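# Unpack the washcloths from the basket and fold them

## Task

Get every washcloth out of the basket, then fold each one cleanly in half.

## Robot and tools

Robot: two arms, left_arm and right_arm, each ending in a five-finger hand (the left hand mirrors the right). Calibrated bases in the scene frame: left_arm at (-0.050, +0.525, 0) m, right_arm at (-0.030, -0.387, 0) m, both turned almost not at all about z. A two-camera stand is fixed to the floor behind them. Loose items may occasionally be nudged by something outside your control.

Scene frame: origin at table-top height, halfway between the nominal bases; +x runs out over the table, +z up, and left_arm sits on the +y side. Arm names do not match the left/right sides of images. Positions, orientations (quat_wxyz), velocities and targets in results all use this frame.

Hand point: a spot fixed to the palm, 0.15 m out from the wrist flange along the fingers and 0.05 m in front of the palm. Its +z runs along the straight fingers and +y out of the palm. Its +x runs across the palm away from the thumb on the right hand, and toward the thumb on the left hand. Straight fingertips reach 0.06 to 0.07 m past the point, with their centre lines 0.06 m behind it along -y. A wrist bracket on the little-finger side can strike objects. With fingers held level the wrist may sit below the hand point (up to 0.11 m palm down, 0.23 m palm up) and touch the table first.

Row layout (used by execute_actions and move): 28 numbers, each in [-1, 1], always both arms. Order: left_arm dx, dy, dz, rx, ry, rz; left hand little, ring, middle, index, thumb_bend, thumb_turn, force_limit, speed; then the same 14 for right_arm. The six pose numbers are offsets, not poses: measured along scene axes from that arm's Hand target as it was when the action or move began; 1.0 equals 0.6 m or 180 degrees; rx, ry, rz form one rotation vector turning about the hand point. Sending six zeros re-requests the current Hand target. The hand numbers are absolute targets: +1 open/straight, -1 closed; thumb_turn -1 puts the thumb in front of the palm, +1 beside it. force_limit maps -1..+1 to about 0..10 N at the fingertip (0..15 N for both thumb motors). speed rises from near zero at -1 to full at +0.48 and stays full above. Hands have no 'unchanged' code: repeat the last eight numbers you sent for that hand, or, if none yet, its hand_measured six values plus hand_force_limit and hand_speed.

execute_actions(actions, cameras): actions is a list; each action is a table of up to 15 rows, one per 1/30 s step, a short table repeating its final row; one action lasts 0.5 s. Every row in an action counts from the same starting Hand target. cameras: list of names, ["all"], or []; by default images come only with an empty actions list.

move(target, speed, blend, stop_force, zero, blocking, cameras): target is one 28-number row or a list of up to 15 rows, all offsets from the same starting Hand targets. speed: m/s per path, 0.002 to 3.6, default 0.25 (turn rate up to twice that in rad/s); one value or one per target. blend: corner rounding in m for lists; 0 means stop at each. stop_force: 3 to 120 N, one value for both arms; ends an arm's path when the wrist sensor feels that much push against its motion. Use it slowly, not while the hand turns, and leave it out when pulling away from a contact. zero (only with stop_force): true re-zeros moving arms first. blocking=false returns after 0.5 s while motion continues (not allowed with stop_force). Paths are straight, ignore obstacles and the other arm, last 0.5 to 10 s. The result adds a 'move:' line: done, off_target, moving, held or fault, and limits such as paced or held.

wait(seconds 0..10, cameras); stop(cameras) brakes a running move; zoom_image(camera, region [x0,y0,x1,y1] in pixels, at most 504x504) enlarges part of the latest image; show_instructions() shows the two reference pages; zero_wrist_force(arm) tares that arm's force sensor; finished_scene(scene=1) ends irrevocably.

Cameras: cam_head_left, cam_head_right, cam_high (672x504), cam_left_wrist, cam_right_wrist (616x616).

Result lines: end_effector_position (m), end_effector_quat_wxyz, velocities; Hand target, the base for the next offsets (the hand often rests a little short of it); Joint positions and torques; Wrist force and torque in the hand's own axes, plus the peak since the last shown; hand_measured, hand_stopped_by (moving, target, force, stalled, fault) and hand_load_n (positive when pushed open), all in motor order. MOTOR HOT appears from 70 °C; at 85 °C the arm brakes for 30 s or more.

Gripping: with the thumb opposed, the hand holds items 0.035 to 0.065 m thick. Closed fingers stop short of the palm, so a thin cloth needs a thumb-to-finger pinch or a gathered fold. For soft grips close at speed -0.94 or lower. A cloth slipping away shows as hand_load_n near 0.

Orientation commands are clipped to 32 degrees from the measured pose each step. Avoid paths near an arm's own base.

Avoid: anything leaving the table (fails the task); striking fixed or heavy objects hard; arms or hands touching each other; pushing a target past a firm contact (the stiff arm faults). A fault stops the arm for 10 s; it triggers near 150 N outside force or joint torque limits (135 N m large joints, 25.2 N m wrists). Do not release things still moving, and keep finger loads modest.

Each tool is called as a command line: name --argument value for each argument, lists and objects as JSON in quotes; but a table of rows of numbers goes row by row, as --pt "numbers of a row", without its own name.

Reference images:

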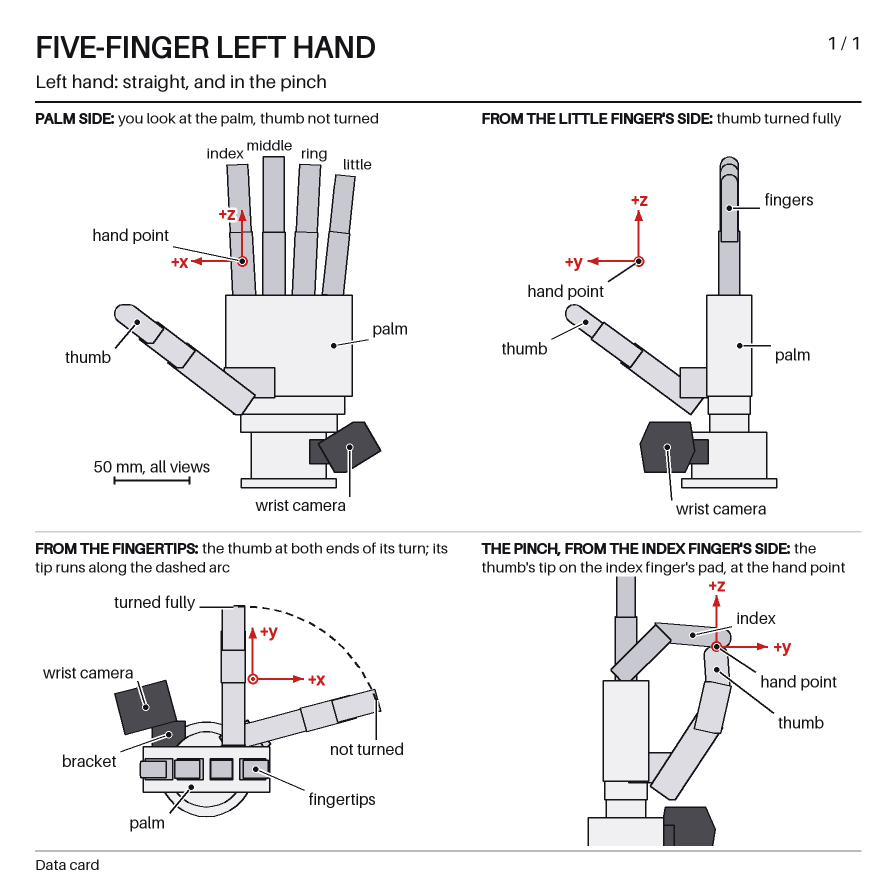

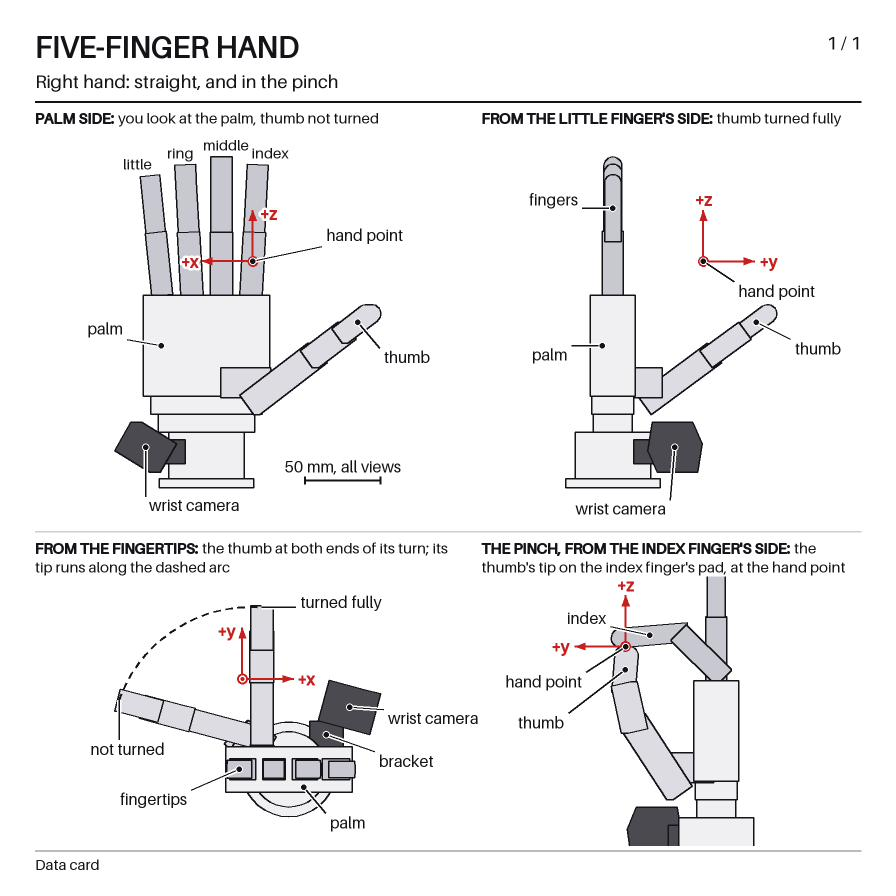

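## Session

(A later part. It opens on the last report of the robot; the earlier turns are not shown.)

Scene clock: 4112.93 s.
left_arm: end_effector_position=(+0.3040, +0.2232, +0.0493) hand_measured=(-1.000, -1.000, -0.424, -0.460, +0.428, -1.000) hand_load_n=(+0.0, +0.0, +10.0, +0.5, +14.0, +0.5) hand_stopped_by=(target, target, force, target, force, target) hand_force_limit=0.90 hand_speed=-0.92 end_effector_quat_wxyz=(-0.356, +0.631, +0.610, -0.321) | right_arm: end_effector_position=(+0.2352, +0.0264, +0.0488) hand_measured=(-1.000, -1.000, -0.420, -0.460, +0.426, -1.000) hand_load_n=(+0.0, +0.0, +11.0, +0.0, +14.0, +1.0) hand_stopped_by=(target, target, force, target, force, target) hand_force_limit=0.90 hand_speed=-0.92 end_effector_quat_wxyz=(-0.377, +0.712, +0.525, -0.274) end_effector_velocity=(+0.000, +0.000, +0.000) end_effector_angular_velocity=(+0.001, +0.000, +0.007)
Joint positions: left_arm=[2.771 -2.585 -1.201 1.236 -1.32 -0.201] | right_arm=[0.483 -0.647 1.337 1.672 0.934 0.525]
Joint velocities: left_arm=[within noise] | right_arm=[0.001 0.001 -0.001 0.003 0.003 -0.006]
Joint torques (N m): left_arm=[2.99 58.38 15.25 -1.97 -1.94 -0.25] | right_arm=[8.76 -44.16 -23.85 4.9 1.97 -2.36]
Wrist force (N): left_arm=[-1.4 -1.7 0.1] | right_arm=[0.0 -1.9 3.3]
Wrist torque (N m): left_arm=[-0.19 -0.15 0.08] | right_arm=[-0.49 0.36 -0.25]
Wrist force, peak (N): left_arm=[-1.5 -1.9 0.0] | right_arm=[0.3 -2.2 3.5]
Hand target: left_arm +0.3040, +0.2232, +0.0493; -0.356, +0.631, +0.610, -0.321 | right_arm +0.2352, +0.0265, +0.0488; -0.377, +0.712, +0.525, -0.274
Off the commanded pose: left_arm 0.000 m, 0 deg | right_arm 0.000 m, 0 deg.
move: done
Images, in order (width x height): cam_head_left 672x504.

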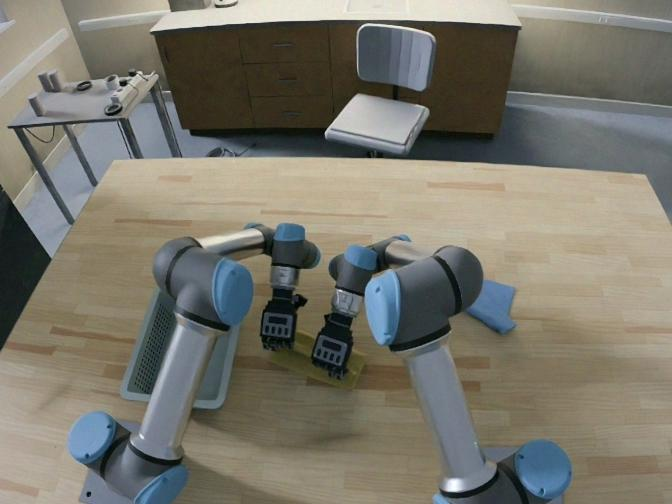

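move --target '[-0.03,0.0083,-0.02,-0.0013,-0.0222,0,-1,-1,-0.46,-0.46,0.32,-1,0.9,-0.92,-0.03,0.009,-0.02,-0.0052,-0.0159,0,-1,-1,-0.46,-0.46,0.32,-1,0.9,-0.92]' --speed 0.04 --cameras '["cam_head_left","cam_right_wrist"]'

zoom_image --camera "cam_head_left" --region '[255, 330, 315, 380]'

zoom_image --camera "cam_head_left" --region '[305, 350, 365, 400]'

Scene clock: 4122.80 s.
left_arm: end_effector_position=(+0.2860, +0.2282, +0.0374) hand_measured=(-1.000, -1.000, -0.424, -0.460, +0.428, -1.000) hand_load_n=(+0.0, +0.0, +10.0, +0.0, +14.0, +0.5) hand_stopped_by=(target, target, force, target, force, target) hand_force_limit=0.90 hand_speed=-0.92 end_effector_quat_wxyz=(-0.333, +0.642, +0.622, -0.300) | right_arm: end_effector_position=(+0.2171, +0.0319, +0.0369) hand_measured=(-1.000, -1.000, -0.420, -0.460, +0.426, -1.000) hand_load_n=(+0.0, +0.0, +11.0, -0.5, +14.0, +1.0) hand_stopped_by=(target, target, force, target, force, target) hand_force_limit=0.90 hand_speed=-0.92 end_effector_quat_wxyz=(-0.358, +0.722, +0.532, -0.260)
Joint positions: left_arm=[2.76 -2.531 -1.302 1.356 -1.325 -0.225] | right_arm=[0.521 -0.669 1.375 1.58 0.937 0.592]
Joint torques (N m): left_arm=[4.36 37.06 20.75 -4.63 -0.96 1.86] | right_arm=[-9.73 -43.24 -23.55 5.48 1.07 -2.29]
Wrist force (N): left_arm=[-1.2 -2.0 -0.1] | right_arm=[0.6 -2.0 3.1]
Wrist torque (N m): left_arm=[-0.19 -0.21 0.10] | right_arm=[-0.49 0.28 -0.13]
Wrist force, peak (N): left_arm=[-1.2 -2.0 0.5] | right_arm=[0.4 -2.3 3.7]
Hand target: left_arm +0.2860, +0.2282, +0.0373; -0.333, +0.642, +0.622, -0.300 | right_arm +0.2172, +0.0319, +0.0368; -0.358, +0.722, +0.532, -0.260
Off the commanded pose: left_arm 0.000 m, 0 deg | right_arm 0.000 m, 0 deg.
move: done
Images, in order (width x height): cam_head_left 672x504, cam_right_wrist 616x616.

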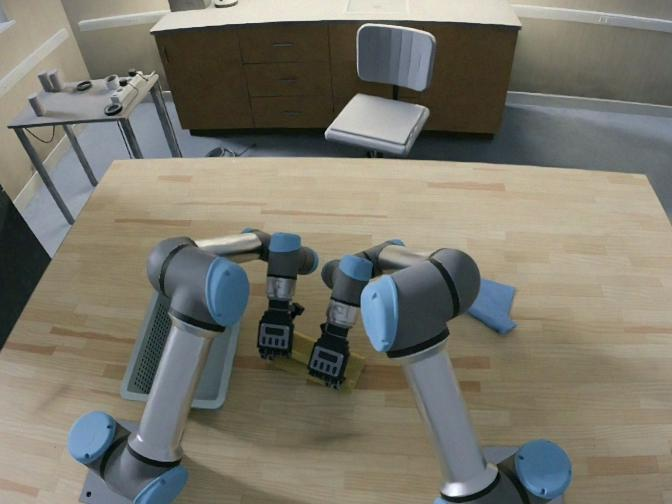

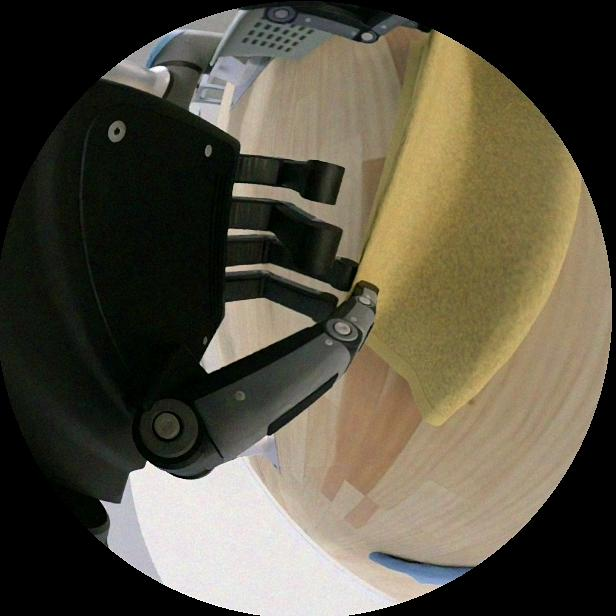

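Scaled by 8.400 from the camera's 672x504 image, which has a finer 960x720 frame.

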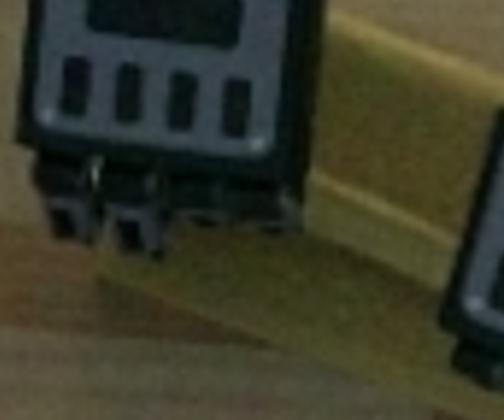

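Scaled by 8.400 from the camera's 672x504 image, which has a finer 960x720 frame.

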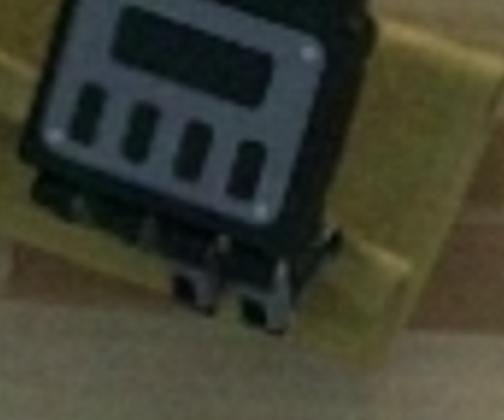

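move --pt "-0.01 0.005 0.045 0 0 0.01 -1 -1 -0.46 -0.46 0.32 -1 0.9 -0.92 -0.01 0.005 0.045 0 0 0 -1 -1 -0.46 -0.46 0.32 -1 0.9 -0.92" --pt "-0.045 0.02 0.055 0 0 0.03 -1 -1 -0.46 -0.46 0.32 -1 0.9 -0.92 -0.045 0.02 0.055 0 0 0 -1 -1 -0.46 -0.46 0.32 -1 0.9 -0.92" --speed 0.04 --blend 0.01 --cameras '["cam_head_left","cam_right_wrist","cam_left_wrist"]'

zoom_image --camera "cam_head_left" --region '[250, 310, 380, 410]'

Scene clock: 4143.20 s.
left_arm: end_effector_position=(+0.2591, +0.2403, +0.0703) hand_measured=(-1.000, -1.000, -0.424, -0.460, +0.428, -1.000) hand_load_n=(+0.0, +0.0, +10.5, +0.0, +14.0, +0.5) hand_stopped_by=(target, target, force, target, force, target) hand_force_limit=0.90 hand_speed=-0.92 end_effector_quat_wxyz=(-0.319, +0.612, +0.651, -0.315) | right_arm: end_effector_position=(+0.1900, +0.0439, +0.0699) hand_measured=(-1.000, -1.000, -0.420, -0.460, +0.426, -1.000) hand_load_n=(+0.0, +0.5, +11.0, +0.5, +14.0, +0.5) hand_stopped_by=(target, target, force, target, force, target) hand_force_limit=0.90 hand_speed=-0.92 end_effector_quat_wxyz=(-0.358, +0.722, +0.532, -0.260)
Joint positions: left_arm=[2.791 -2.415 -1.436 1.385 -1.275 -0.266] | right_arm=[0.565 -0.739 1.404 1.595 0.908 0.635]
Joint torques (N m): left_arm=[-9.36 33.81 20.2 -4.51 -2.58 1.82] | right_arm=[-10.62 -37.72 -23.14 4.21 1.33 -2.05]
Wrist force (N): left_arm=[-1.4 -2.0 0.4] | right_arm=[1.4 -2.0 3.5]
Wrist torque (N m): left_arm=[-0.17 -0.22 0.20] | right_arm=[-0.55 0.24 -0.24]
Wrist force, peak (N): left_arm=[-1.8 -2.4 0.2] | right_arm=[1.3 -2.5 3.7]
Hand target: left_arm +0.2590, +0.2402, +0.0703; -0.319, +0.612, +0.651, -0.315 | right_arm +0.1902, +0.0439, +0.0698; -0.358, +0.722, +0.532, -0.260
Off the commanded pose: left_arm 0.000 m, 0 deg | right_arm 0.000 m, 0 deg.
move: done
Images, in order (width x height): cam_head_left 672x504, cam_left_wrist 616x616, cam_right_wrist 616x616.

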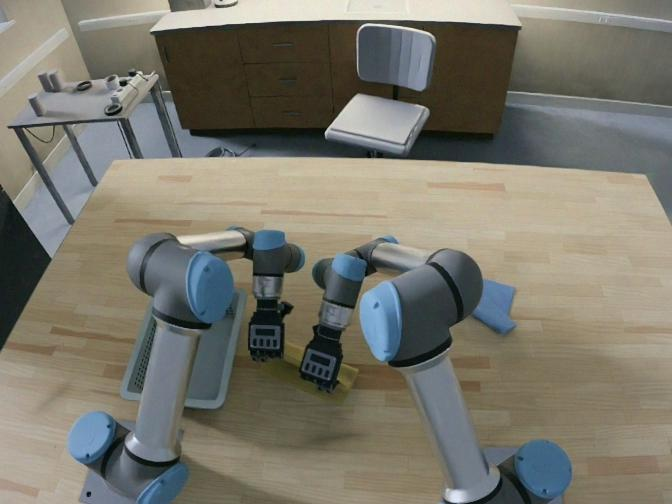

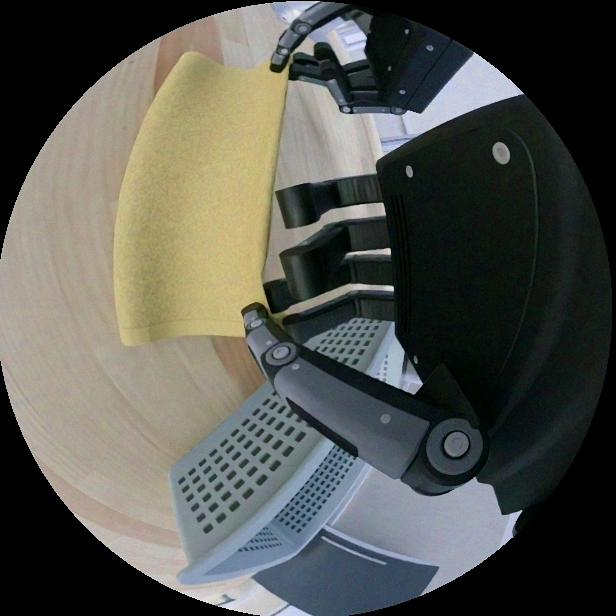

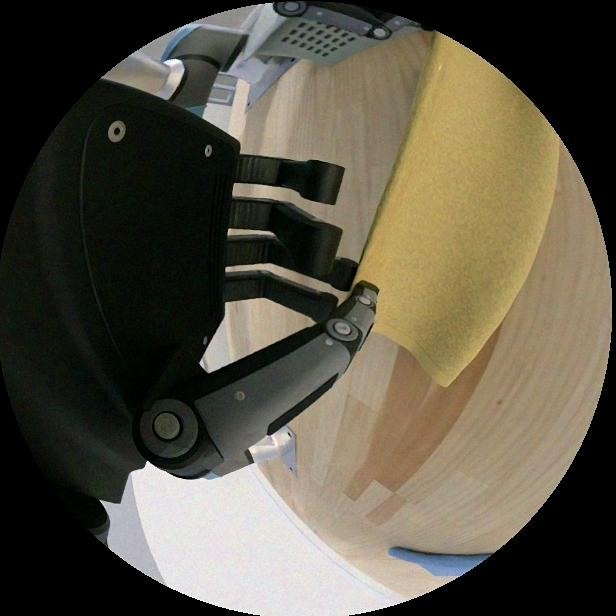

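Scaled by 3.877 from the camera's 672x504 image, which has a finer 960x720 frame.

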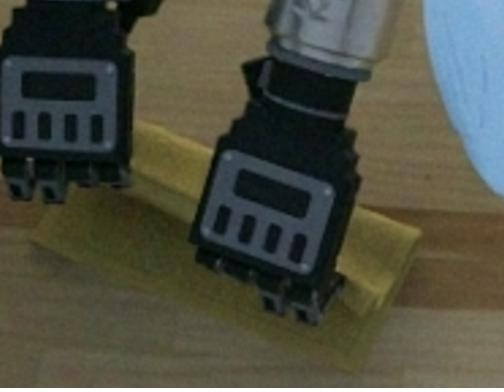

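move --target '[-0.008,0.008,-0.045,0,0,0,-1,-1,-0.46,-0.46,0.32,-1,0.9,-0.92,-0.008,0.008,-0.045,0,0,0,-1,-1,-0.46,-0.46,0.32,-1,0.9,-0.92]' --speed 0.04 --cameras '["cam_head_left","cam_right_wrist","cam_left_wrist"]'

zoom_image --camera "cam_head_left" --region '[240, 330, 310, 400]'

zoom_image --camera "cam_head_left" --region '[300, 350, 370, 420]'

Scene clock: 4161.63 s.
left_arm: end_effector_position=(+0.2542, +0.2451, +0.0431) hand_measured=(-1.000, -1.000, -0.424, -0.460, +0.428, -1.000) hand_load_n=(+0.0, +0.0, +10.5, +0.0, +13.5, +0.5) hand_stopped_by=(target, target, force, target, force, target) hand_force_limit=0.90 hand_speed=-0.92 end_effector_quat_wxyz=(-0.319, +0.612, +0.651, -0.316) | right_arm: end_effector_position=(+0.1853, +0.0487, +0.0427) hand_measured=(-1.000, -1.000, -0.420, -0.460, +0.426, -1.000) hand_load_n=(+0.0, +0.0, +11.0, +0.0, +14.0, +0.5) hand_stopped_by=(target, target, force, target, force, target) hand_force_limit=0.90 hand_speed=-0.92 end_effector_quat_wxyz=(-0.358, +0.722, +0.532, -0.260)
Joint positions: left_arm=[2.796 -2.446 -1.464 1.442 -1.279 -0.262] | right_arm=[0.577 -0.697 1.406 1.544 0.901 0.647]
Joint torques (N m): left_arm=[8.45 58.63 19.22 -4.47 -1.43 1.38] | right_arm=[-3.98 -62.64 -8.41 5.4 0.03 -0.35]
Wrist force (N): left_arm=[-1.4 -1.9 0.7] | right_arm=[1.6 -2.0 3.2]
Wrist torque (N m): left_arm=[-0.17 -0.21 0.12] | right_arm=[-0.53 0.24 -0.22]
Wrist force, peak (N): left_arm=[-1.7 -2.5 0.3] | right_arm=[1.4 -2.3 3.6]
Hand target: left_arm +0.2542, +0.2450, +0.0433; -0.319, +0.612, +0.651, -0.315 | right_arm +0.1854, +0.0487, +0.0428; -0.358, +0.722, +0.532, -0.260
Off the commanded pose: left_arm 0.000 m, 0 deg | right_arm 0.000 m, 0 deg.
move: done
Images, in order (width x height): cam_head_left 672x504, cam_left_wrist 616x616, cam_right_wrist 616x616.

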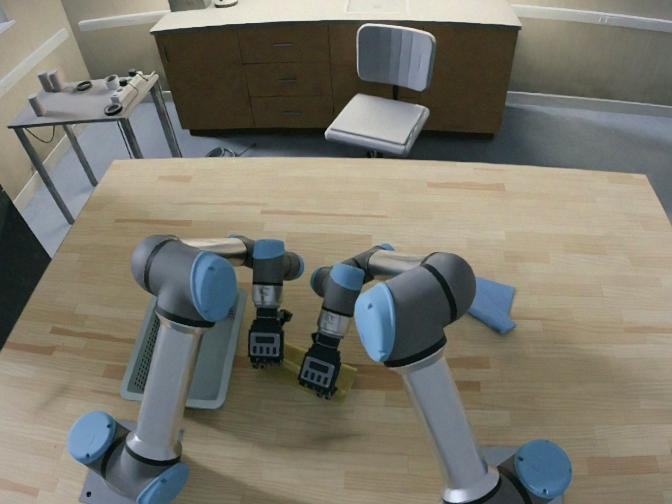

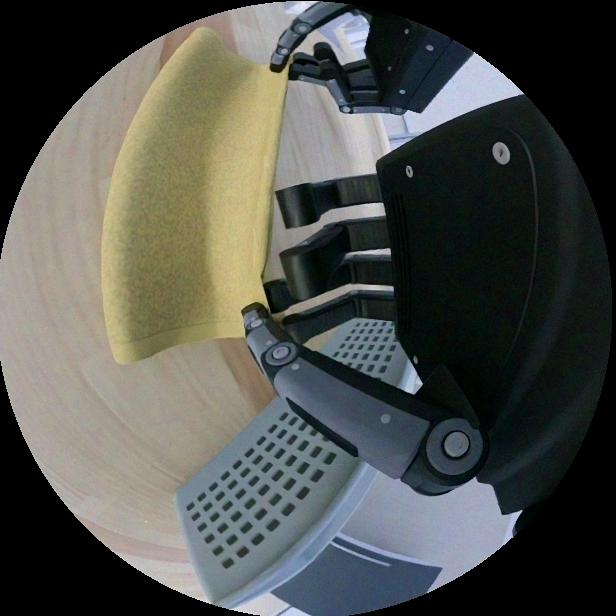

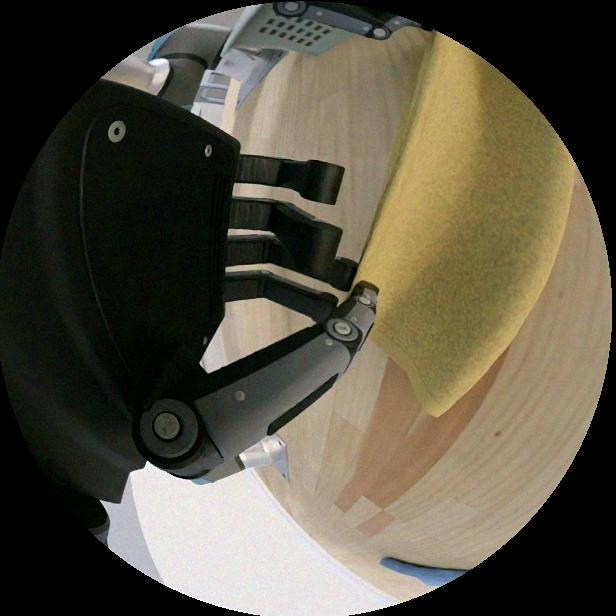

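Scaled by 7.200 from the camera's 672x504 image, which has a finer 960x720 frame.

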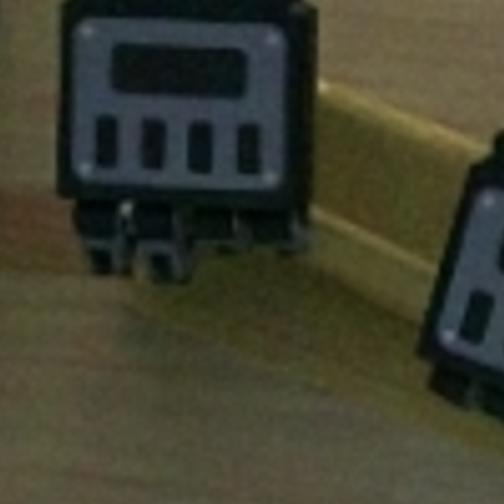

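Scaled by 7.200 from the camera's 672x504 image, which has a finer 960x720 frame.

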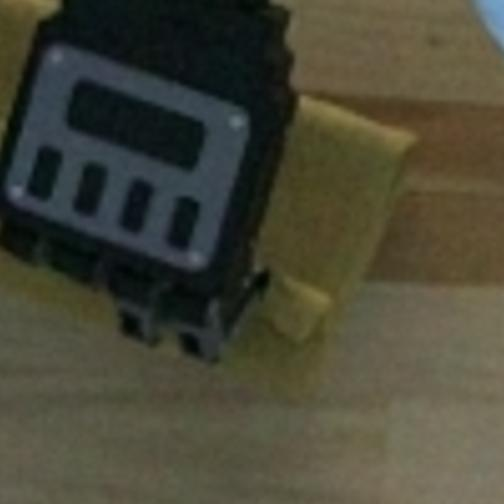

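move --target '[-0.03,0.007,-0.025,0,0,0,-1,-1,-0.46,-0.46,0.32,-1,0.9,-0.92,-0.018,0.01,-0.025,0,0,0,-1,-1,-0.46,-0.46,0.32,-1,0.9,-0.92]' --speed 0.03 --cameras '["cam_head_left","cam_right_wrist","cam_left_wrist"]'

zoom_image --camera "cam_head_left" --region '[240, 330, 310, 400]'

zoom_image --camera "cam_head_left" --region '[300, 350, 370, 420]'

Scene clock: 4173.50 s.
left_arm: end_effector_position=(+0.2361, +0.2492, +0.0282) hand_measured=(-1.000, -1.000, -0.424, -0.460, +0.428, -1.000) hand_load_n=(+0.0, +0.0, +10.0, +0.0, +14.0, +0.5) hand_stopped_by=(target, target, force, target, force, target) hand_force_limit=0.90 hand_speed=-0.92 end_effector_quat_wxyz=(-0.319, +0.612, +0.651, -0.315) end_effector_velocity=(+0.001, -0.001, +0.002) end_effector_angular_velocity=(+0.000, +0.001, -0.001) | right_arm: end_effector_position=(+0.1744, +0.0547, +0.0276) hand_measured=(-1.000, -1.000, -0.420, -0.460, +0.426, -1.000) hand_load_n=(+0.0, +0.0, +11.5, +0.0, +14.0, +1.0) hand_stopped_by=(target, target, force, target, force, target) hand_force_limit=0.90 hand_speed=-0.92 end_effector_quat_wxyz=(-0.358, +0.722, +0.532, -0.260)
Joint positions: left_arm=[2.792 -2.442 -1.527 1.503 -1.276 -0.265] | right_arm=[0.597 -0.678 1.414 1.504 0.888 0.667]
Joint velocities: left_arm=[-0.001 0.001 0.006 -0.008 0 0] | right_arm=[within noise]
Joint torques (N m): left_arm=[-5.95 56.37 18.6 -4.6 0.38 -2.16] | right_arm=[-7.84 -56.69 -9.63 4.89 0.35 -1.21]
Wrist force (N): left_arm=[-0.7 -2.3 -0.3] | right_arm=[0.3 -2.7 3.1]
Wrist torque (N m): left_arm=[-0.20 -0.19 0.17] | right_arm=[-0.54 0.25 -0.23]
Wrist force, peak (N): left_arm=[-1.4 -2.5 0.5] | right_arm=[1.4 -2.5 3.4]
Hand target: left_arm +0.2362, +0.2492, +0.0283; -0.319, +0.612, +0.651, -0.315 | right_arm +0.1746, +0.0547, +0.0278; -0.358, +0.722, +0.532, -0.260
Off the commanded pose: left_arm 0.000 m, 0 deg | right_arm 0.000 m, 0 deg.
move: done
Images, in order (width x height): cam_head_left 672x504, cam_left_wrist 616x616, cam_right_wrist 616x616.

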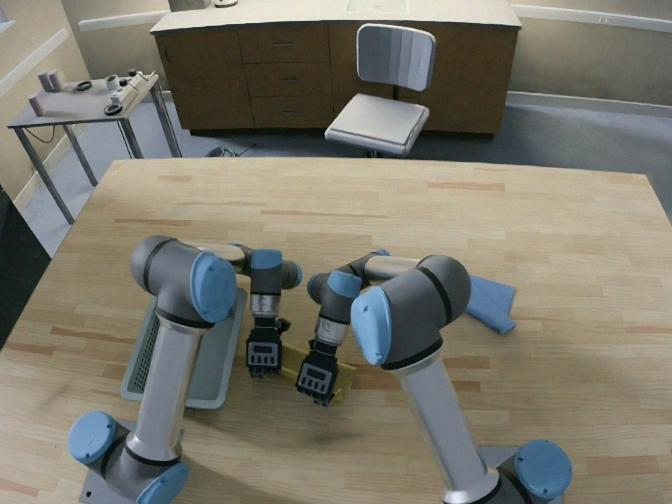

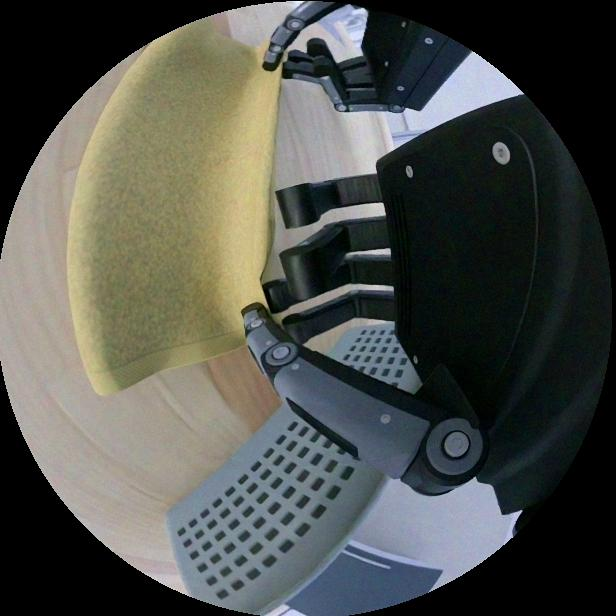

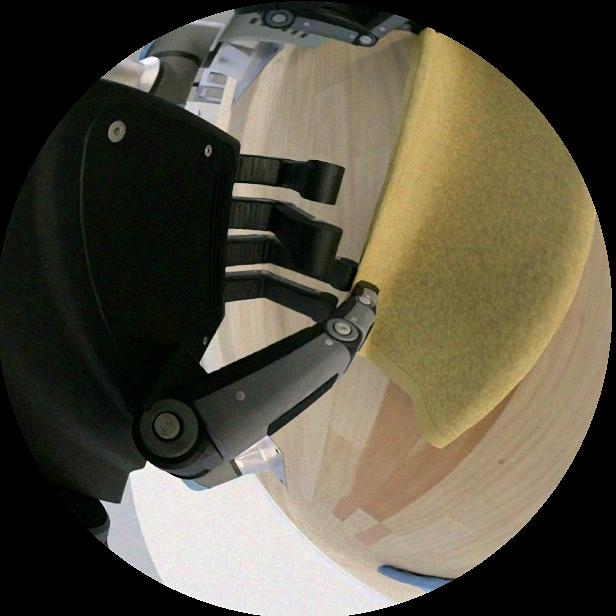

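Scaled by 7.200 from the camera's 672x504 image, which has a finer 960x720 frame.

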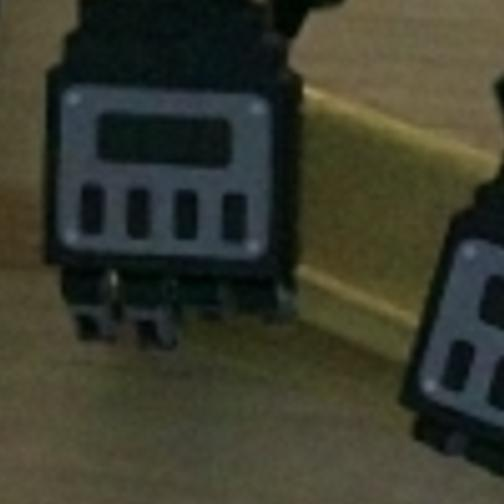

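Scaled by 7.200 from the camera's 672x504 image, which has a finer 960x720 frame.

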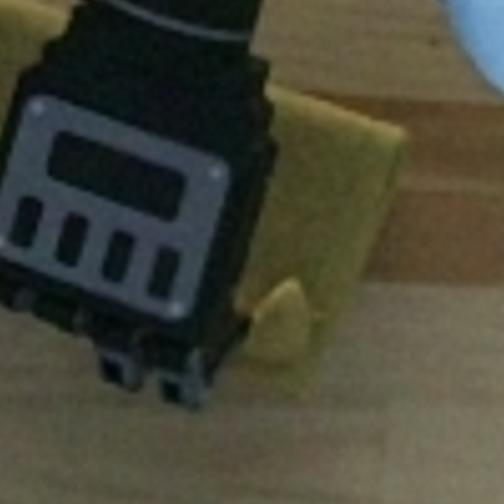

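zoom_image --camera "cam_right_wrist" --region '[320, 20, 600, 300]'

zoom_image --camera "cam_right_wrist" --region '[330, 250, 500, 460]'

zoom_image --camera "cam_left_wrist" --region '[150, 20, 350, 220]'

Scaled by 1.800 from the camera's 616x616 image, which has a finer 880x880 frame.

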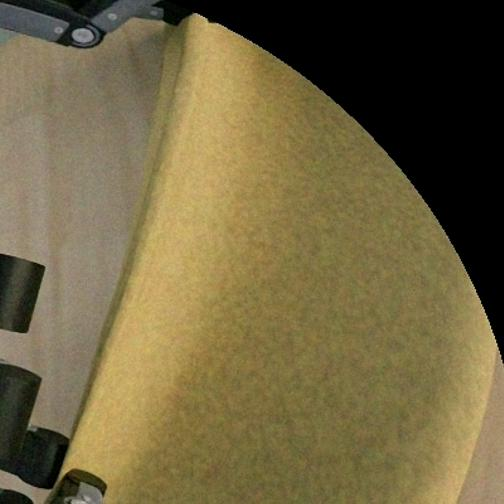

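Scaled by 2.400 from the camera's 616x616 image, which has a finer 880x880 frame.

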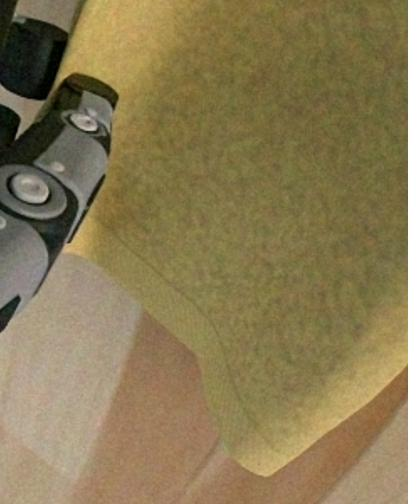

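Scaled by 2.520 from the camera's 616x616 image, which has a finer 880x880 frame.

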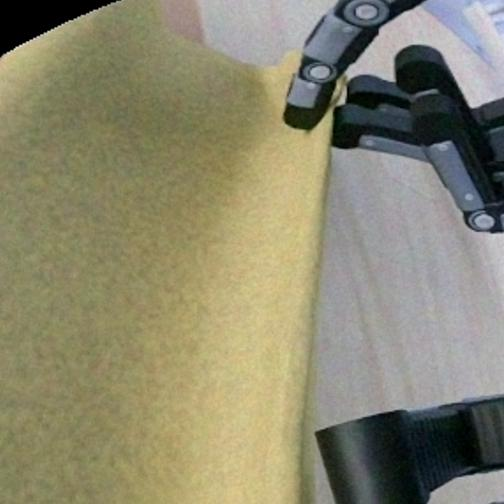

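execute_actions --actions '[]' --cameras '["cam_head_left","cam_head_right"]'

zoom_image --camera "cam_head_left" --region '[320, 370, 370, 420]'

zoom_image --camera "cam_head_right" --region '[315, 370, 365, 420]'

Scene clock: 4191.10 s.
left_arm: end_effector_position=(+0.2362, +0.2492, +0.0283) hand_measured=(-1.000, -1.000, -0.424, -0.460, +0.428, -1.000) hand_load_n=(+0.0, +0.0, +10.0, +0.0, +14.0, +0.5) hand_stopped_by=(target, target, force, target, force, target) hand_force_limit=0.90 hand_speed=-0.92 end_effector_quat_wxyz=(-0.319, +0.612, +0.651, -0.315) | right_arm: end_effector_position=(+0.1746, +0.0547, +0.0278) hand_measured=(-1.000, -1.000, -0.420, -0.460, +0.426, -1.000) hand_load_n=(-0.5, +0.0, +11.0, +0.0, +14.5, +1.0) hand_stopped_by=(target, target, force, target, force, target) hand_force_limit=0.90 hand_speed=-0.92 end_effector_quat_wxyz=(-0.358, +0.722, +0.532, -0.260)
Joint positions: left_arm=[2.792 -2.442 -1.527 1.502 -1.276 -0.265] | right_arm=[0.597 -0.679 1.414 1.505 0.888 0.667]
Joint velocities: within noise
Joint torques (N m): left_arm=[15.78 34.11 18.07 -1.54 -1.66 1.56] | right_arm=[-10.15 -63.97 -23.65 5.12 1.57 -2.4]
Motor temperatures (°C): left_arm=[30 31 28 33 32 33] | right_arm=[29 31 30 37 40 36]
Wrist force (N): left_arm=[-0.7 -2.0 0.0] | right_arm=[0.3 -2.1 3.4]
Wrist torque (N m): left_arm=[-0.19 -0.19 0.17] | right_arm=[-0.50 0.26 -0.22]
Wrist force, peak (N): left_arm=[-0.6 -2.4 -0.2] | right_arm=[0.4 -2.8 3.4]
Hand target: left_arm +0.2362, +0.2492, +0.0283; -0.319, +0.612, +0.651, -0.315 | right_arm +0.1746, +0.0547, +0.0278; -0.358, +0.722, +0.532, -0.260
Off the commanded pose: left_arm 0.000 m, 0 deg | right_arm 0.000 m, 0 deg.
Images, in order (width x height): cam_head_left 672x504, cam_head_right 672x504.

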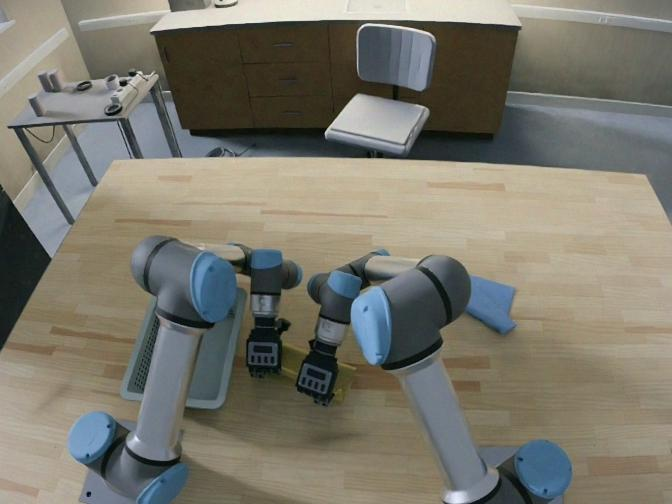

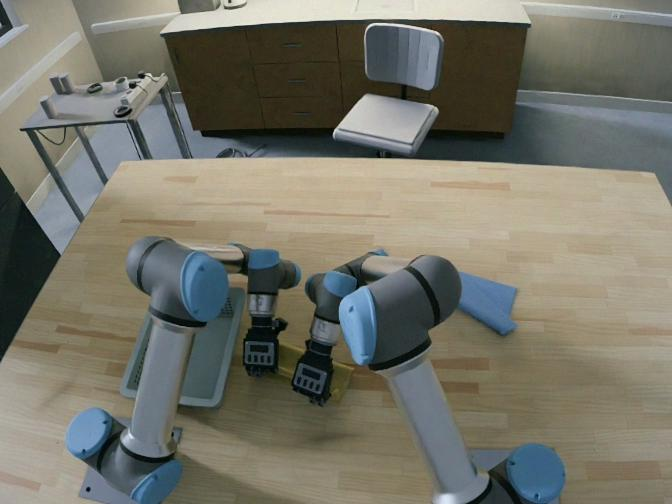

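Scaled by 10.080 from the camera's 672x504 image, which has a finer 960x720 frame.

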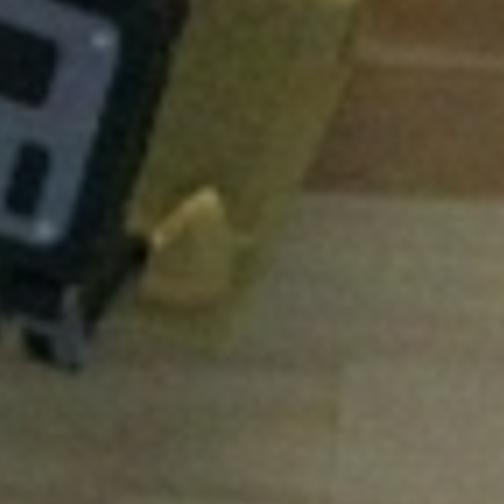

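Scaled by 10.080 from the camera's 672x504 image, which has a finer 960x720 frame.

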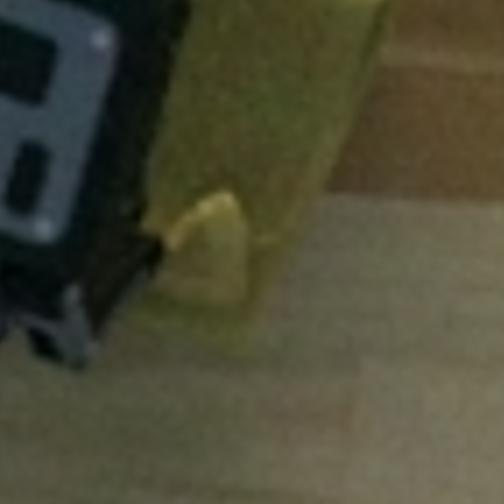

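move --target '[-0.02,0.002,-0.005,0,0,0,-1,-1,-0.46,-0.46,0.32,-1,0.9,-0.92,-0.004,0.0,-0.005,0,0,0,-1,-1,-0.46,-0.46,0.32,-1,0.9,-0.92]' --speed 0.02 --cameras '["cam_head_left","cam_right_wrist"]'

zoom_image --camera "cam_head_left" --region '[245, 345, 315, 405]'

zoom_image --camera "cam_right_wrist" --region '[320, 20, 600, 300]'

Scene clock: 4197.10 s.
left_arm: end_effector_position=(+0.2242, +0.2504, +0.0253) hand_measured=(-1.000, -1.000, -0.424, -0.460, +0.428, -1.000) hand_load_n=(+0.5, +0.0, +10.0, +0.0, +14.0, +0.5) hand_stopped_by=(target, target, force, target, force, target) hand_force_limit=0.90 hand_speed=-0.92 end_effector_quat_wxyz=(-0.319, +0.612, +0.651, -0.315) end_effector_velocity=(+0.002, +0.000, +0.001) end_effector_angular_velocity=(+0.002, +0.000, +0.003) | right_arm: end_effector_position=(+0.1722, +0.0547, +0.0247) hand_measured=(-1.000, -1.000, -0.420, -0.460, +0.426, -1.000) hand_load_n=(+0.0, +0.5, +11.5, +0.0, +14.0, +1.5) hand_stopped_by=(target, target, force, target, force, target) hand_force_limit=0.90 hand_speed=-0.92 end_effector_quat_wxyz=(-0.358, +0.722, +0.532, -0.260)
Joint positions: left_arm=[2.787 -2.43 -1.565 1.53 -1.271 -0.268] | right_arm=[0.6 -0.677 1.42 1.495 0.886 0.67]
Joint velocities: left_arm=[0.001 0 0.005 -0.005 0 -0.003] | right_arm=[within noise]
Joint torques (N m): left_arm=[-2.51 39.62 18.98 -4.32 -0.12 -1.67] | right_arm=[8.77 -39.16 -7.78 2.23 -1.86 1.93]
Wrist force (N): left_arm=[-0.3 -2.0 -0.4] | right_arm=[0.0 -2.6 3.6]
Wrist torque (N m): left_arm=[-0.20 -0.21 0.15] | right_arm=[-0.53 0.21 -0.23]
Wrist force, peak (N): left_arm=[-0.8 -2.2 -0.3] | right_arm=[-0.2 -2.7 3.6]
Hand target: left_arm +0.2242, +0.2504, +0.0253; -0.319, +0.612, +0.651, -0.315 | right_arm +0.1722, +0.0547, +0.0248; -0.358, +0.722, +0.532, -0.260
Off the commanded pose: left_arm 0.000 m, 0 deg | right_arm 0.000 m, 0 deg.
move: done
Images, in order (width x height): cam_head_left 672x504, cam_right_wrist 616x616.

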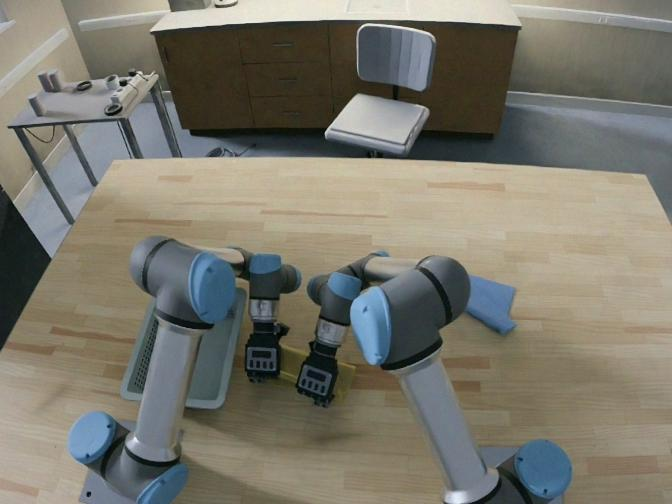

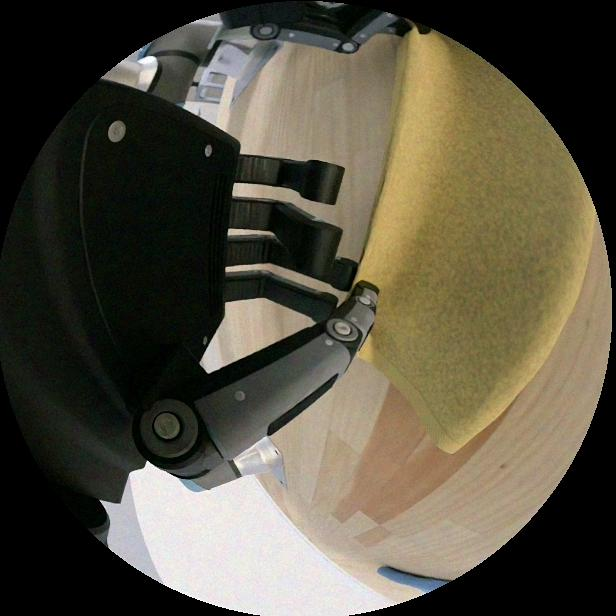

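Scaled by 7.200 from the camera's 672x504 image, which has a finer 960x720 frame.

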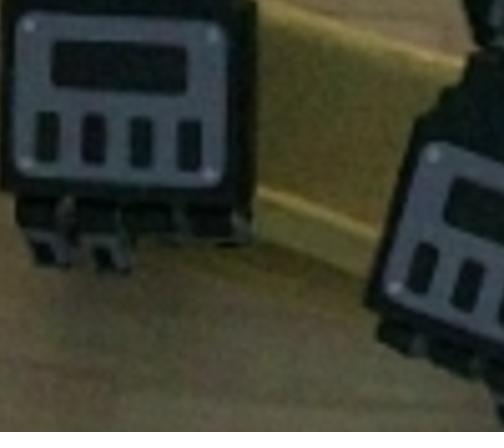

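Scaled by 1.800 from the camera's 616x616 image, which has a finer 880x880 frame.

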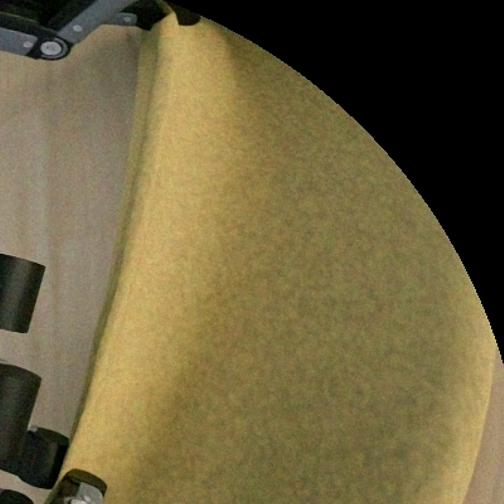

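execute_actions --actions '[[[0,0,0.005,0,0,0,-1,-1,-0.34,-0.36,0.50,-1,0.9,-0.85,0,0,0.005,0,0,0,-1,-1,-0.34,-0.36,0.50,-1,0.9,-0.85]],[[0,0,0.003,0,0,0,-1,-1,-0.22,-0.22,0.56,-1,0.9,-0.85,0,0,0.003,0,0,0,-1,-1,-0.22,-0.22,0.56,-1,0.9,-0.85]],[[0,0,0.003,0,0,0,-1,-1,-0.12,-0.10,0.62,-1,0.9,-0.85,0,0,0.003,0,0,0,-1,-1,-0.12,-0.10,0.62,-1,0.9,-0.85]]]' --cameras '["cam_head_left","cam_right_wrist","cam_left_wrist"]'

zoom_image --camera "cam_head_left" --region '[240, 330, 370, 420]'

Scene clock: 4209.30 s.
left_arm: end_effector_position=(+0.2242, +0.2504, +0.0319) hand_measured=(-1.000, -1.000, -0.120, -0.100, +0.620, -1.000) hand_load_n=(+0.0, +0.0, +0.0, -0.5, +0.0, +0.0) hand_stopped_by=(target, target, target, target, target, target) hand_force_limit=0.90 hand_speed=-0.85 end_effector_quat_wxyz=(-0.319, +0.612, +0.651, -0.315) | right_arm: end_effector_position=(+0.1722, +0.0547, +0.0314) hand_measured=(-1.000, -1.000, -0.120, -0.100, +0.620, -1.000) hand_load_n=(+0.0, +0.0, +0.0, +0.0, +0.0, +0.0) hand_stopped_by=(target, target, target, target, target, target) hand_force_limit=0.90 hand_speed=-0.85 end_effector_quat_wxyz=(-0.358, +0.722, +0.532, -0.260)
Joint positions: left_arm=[2.787 -2.419 -1.566 1.518 -1.271 -0.268] | right_arm=[0.6 -0.687 1.42 1.506 0.886 0.669]
Joint torques (N m): left_arm=[9.11 30.57 5.93 -1.23 -1.56 1.76] | right_arm=[-5.16 -37.41 -22.78 -0.06 1.24 -1.44]
Wrist force (N): left_arm=[1.7 -1.3 -1.0] | right_arm=[-2.7 -2.1 3.9]
Wrist torque (N m): left_arm=[-0.17 -0.26 0.09] | right_arm=[-0.51 0.30 -0.16]
Wrist force, peak (N): left_arm=[1.9 -1.4 -1.1] | right_arm=[-3.0 -2.1 3.9]
Hand target: left_arm +0.2242, +0.2504, +0.0319; -0.319, +0.612, +0.651, -0.315 | right_arm +0.1722, +0.0547, +0.0314; -0.358, +0.722, +0.532, -0.260
Off the commanded pose: left_arm 0.000 m, 0 deg | right_arm 0.000 m, 0 deg.
Step readings (end_effector_position of left_arm | right_arm):
0: (+0.2242, +0.2504, +0.0253) | (+0.1722, +0.0547, +0.0248)
1: (+0.2242, +0.2504, +0.0253) | (+0.1722, +0.0547, +0.0248)
2: (+0.2242, +0.2504, +0.0259) | (+0.1722, +0.0547, +0.0256)
4: (+0.2243, +0.2504, +0.0279) | (+0.1722, +0.0547, +0.0276)
8: (+0.2242, +0.2504, +0.0285) | (+0.1722, +0.0547, +0.0281)
15: (+0.2242, +0.2504, +0.0283) | (+0.1722, +0.0547, +0.0279)
16: (+0.2242, +0.2504, +0.0283) | (+0.1722, +0.0547, +0.0279)
17: (+0.2242, +0.2504, +0.0285) | (+0.1722, +0.0547, +0.0281)
19: (+0.2242, +0.2504, +0.0298) | (+0.1722, +0.0547, +0.0292)
23: (+0.2242, +0.2504, +0.0302) | (+0.1722, +0.0547, +0.0297)
30: (+0.2242, +0.2504, +0.0301) | (+0.1722, +0.0547, +0.0297)
31: (+0.2242, +0.2504, +0.0301) | (+0.1722, +0.0547, +0.0297)
32: (+0.2242, +0.2504, +0.0304) | (+0.1722, +0.0547, +0.0300)
34: (+0.2242, +0.2504, +0.0316) | (+0.1722, +0.0547, +0.0311)
38: (+0.2242, +0.2504, +0.0320) | (+0.1722, +0.0547, +0.0315)
45: (+0.2242, +0.2504, +0.0319) | (+0.1722, +0.0547, +0.0315)
Images, in order (width x height): cam_head_left 672x504, cam_left_wrist 616x616, cam_right_wrist 616x616.

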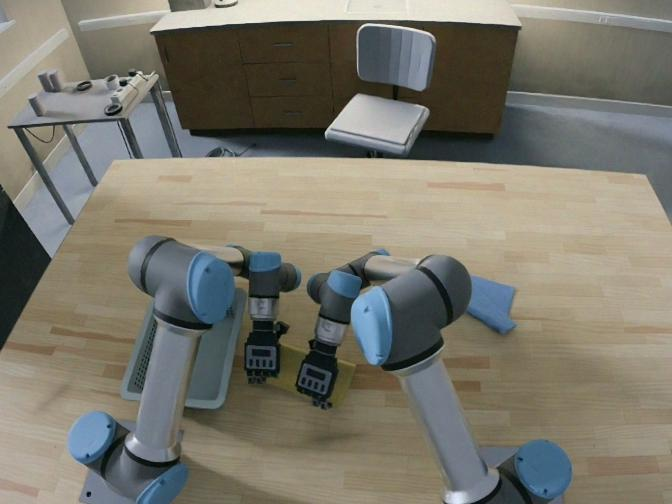

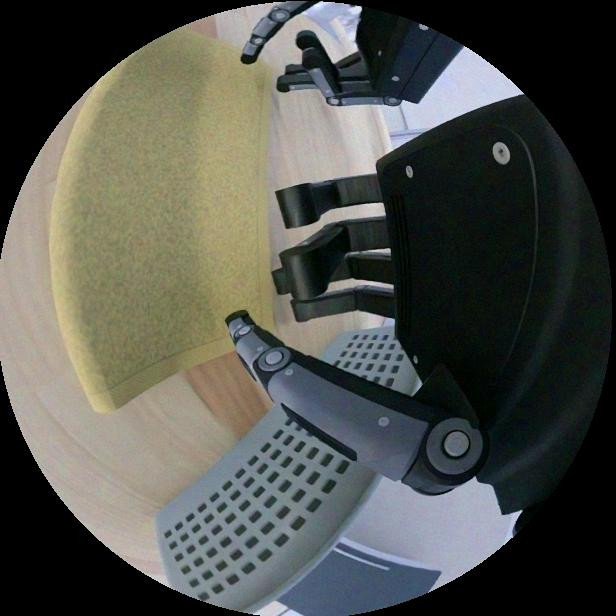

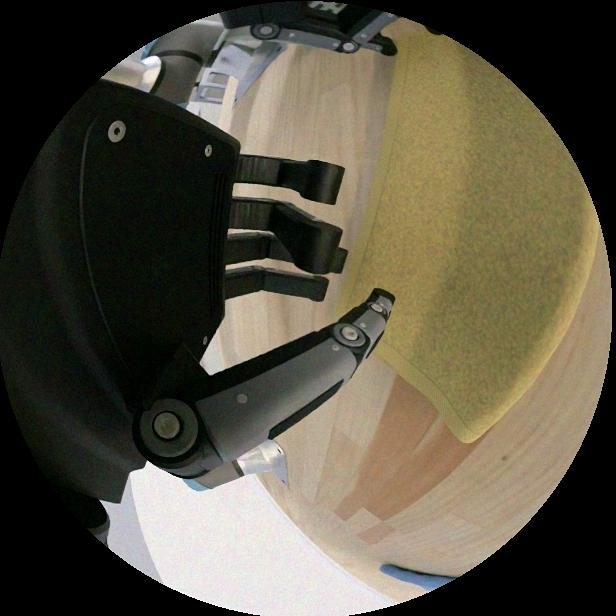

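Scaled by 3.877 from the camera's 672x504 image, which has a finer 960x720 frame.

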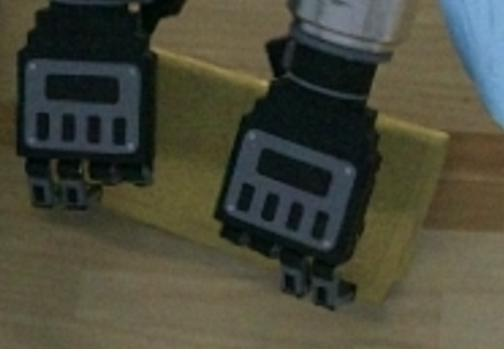

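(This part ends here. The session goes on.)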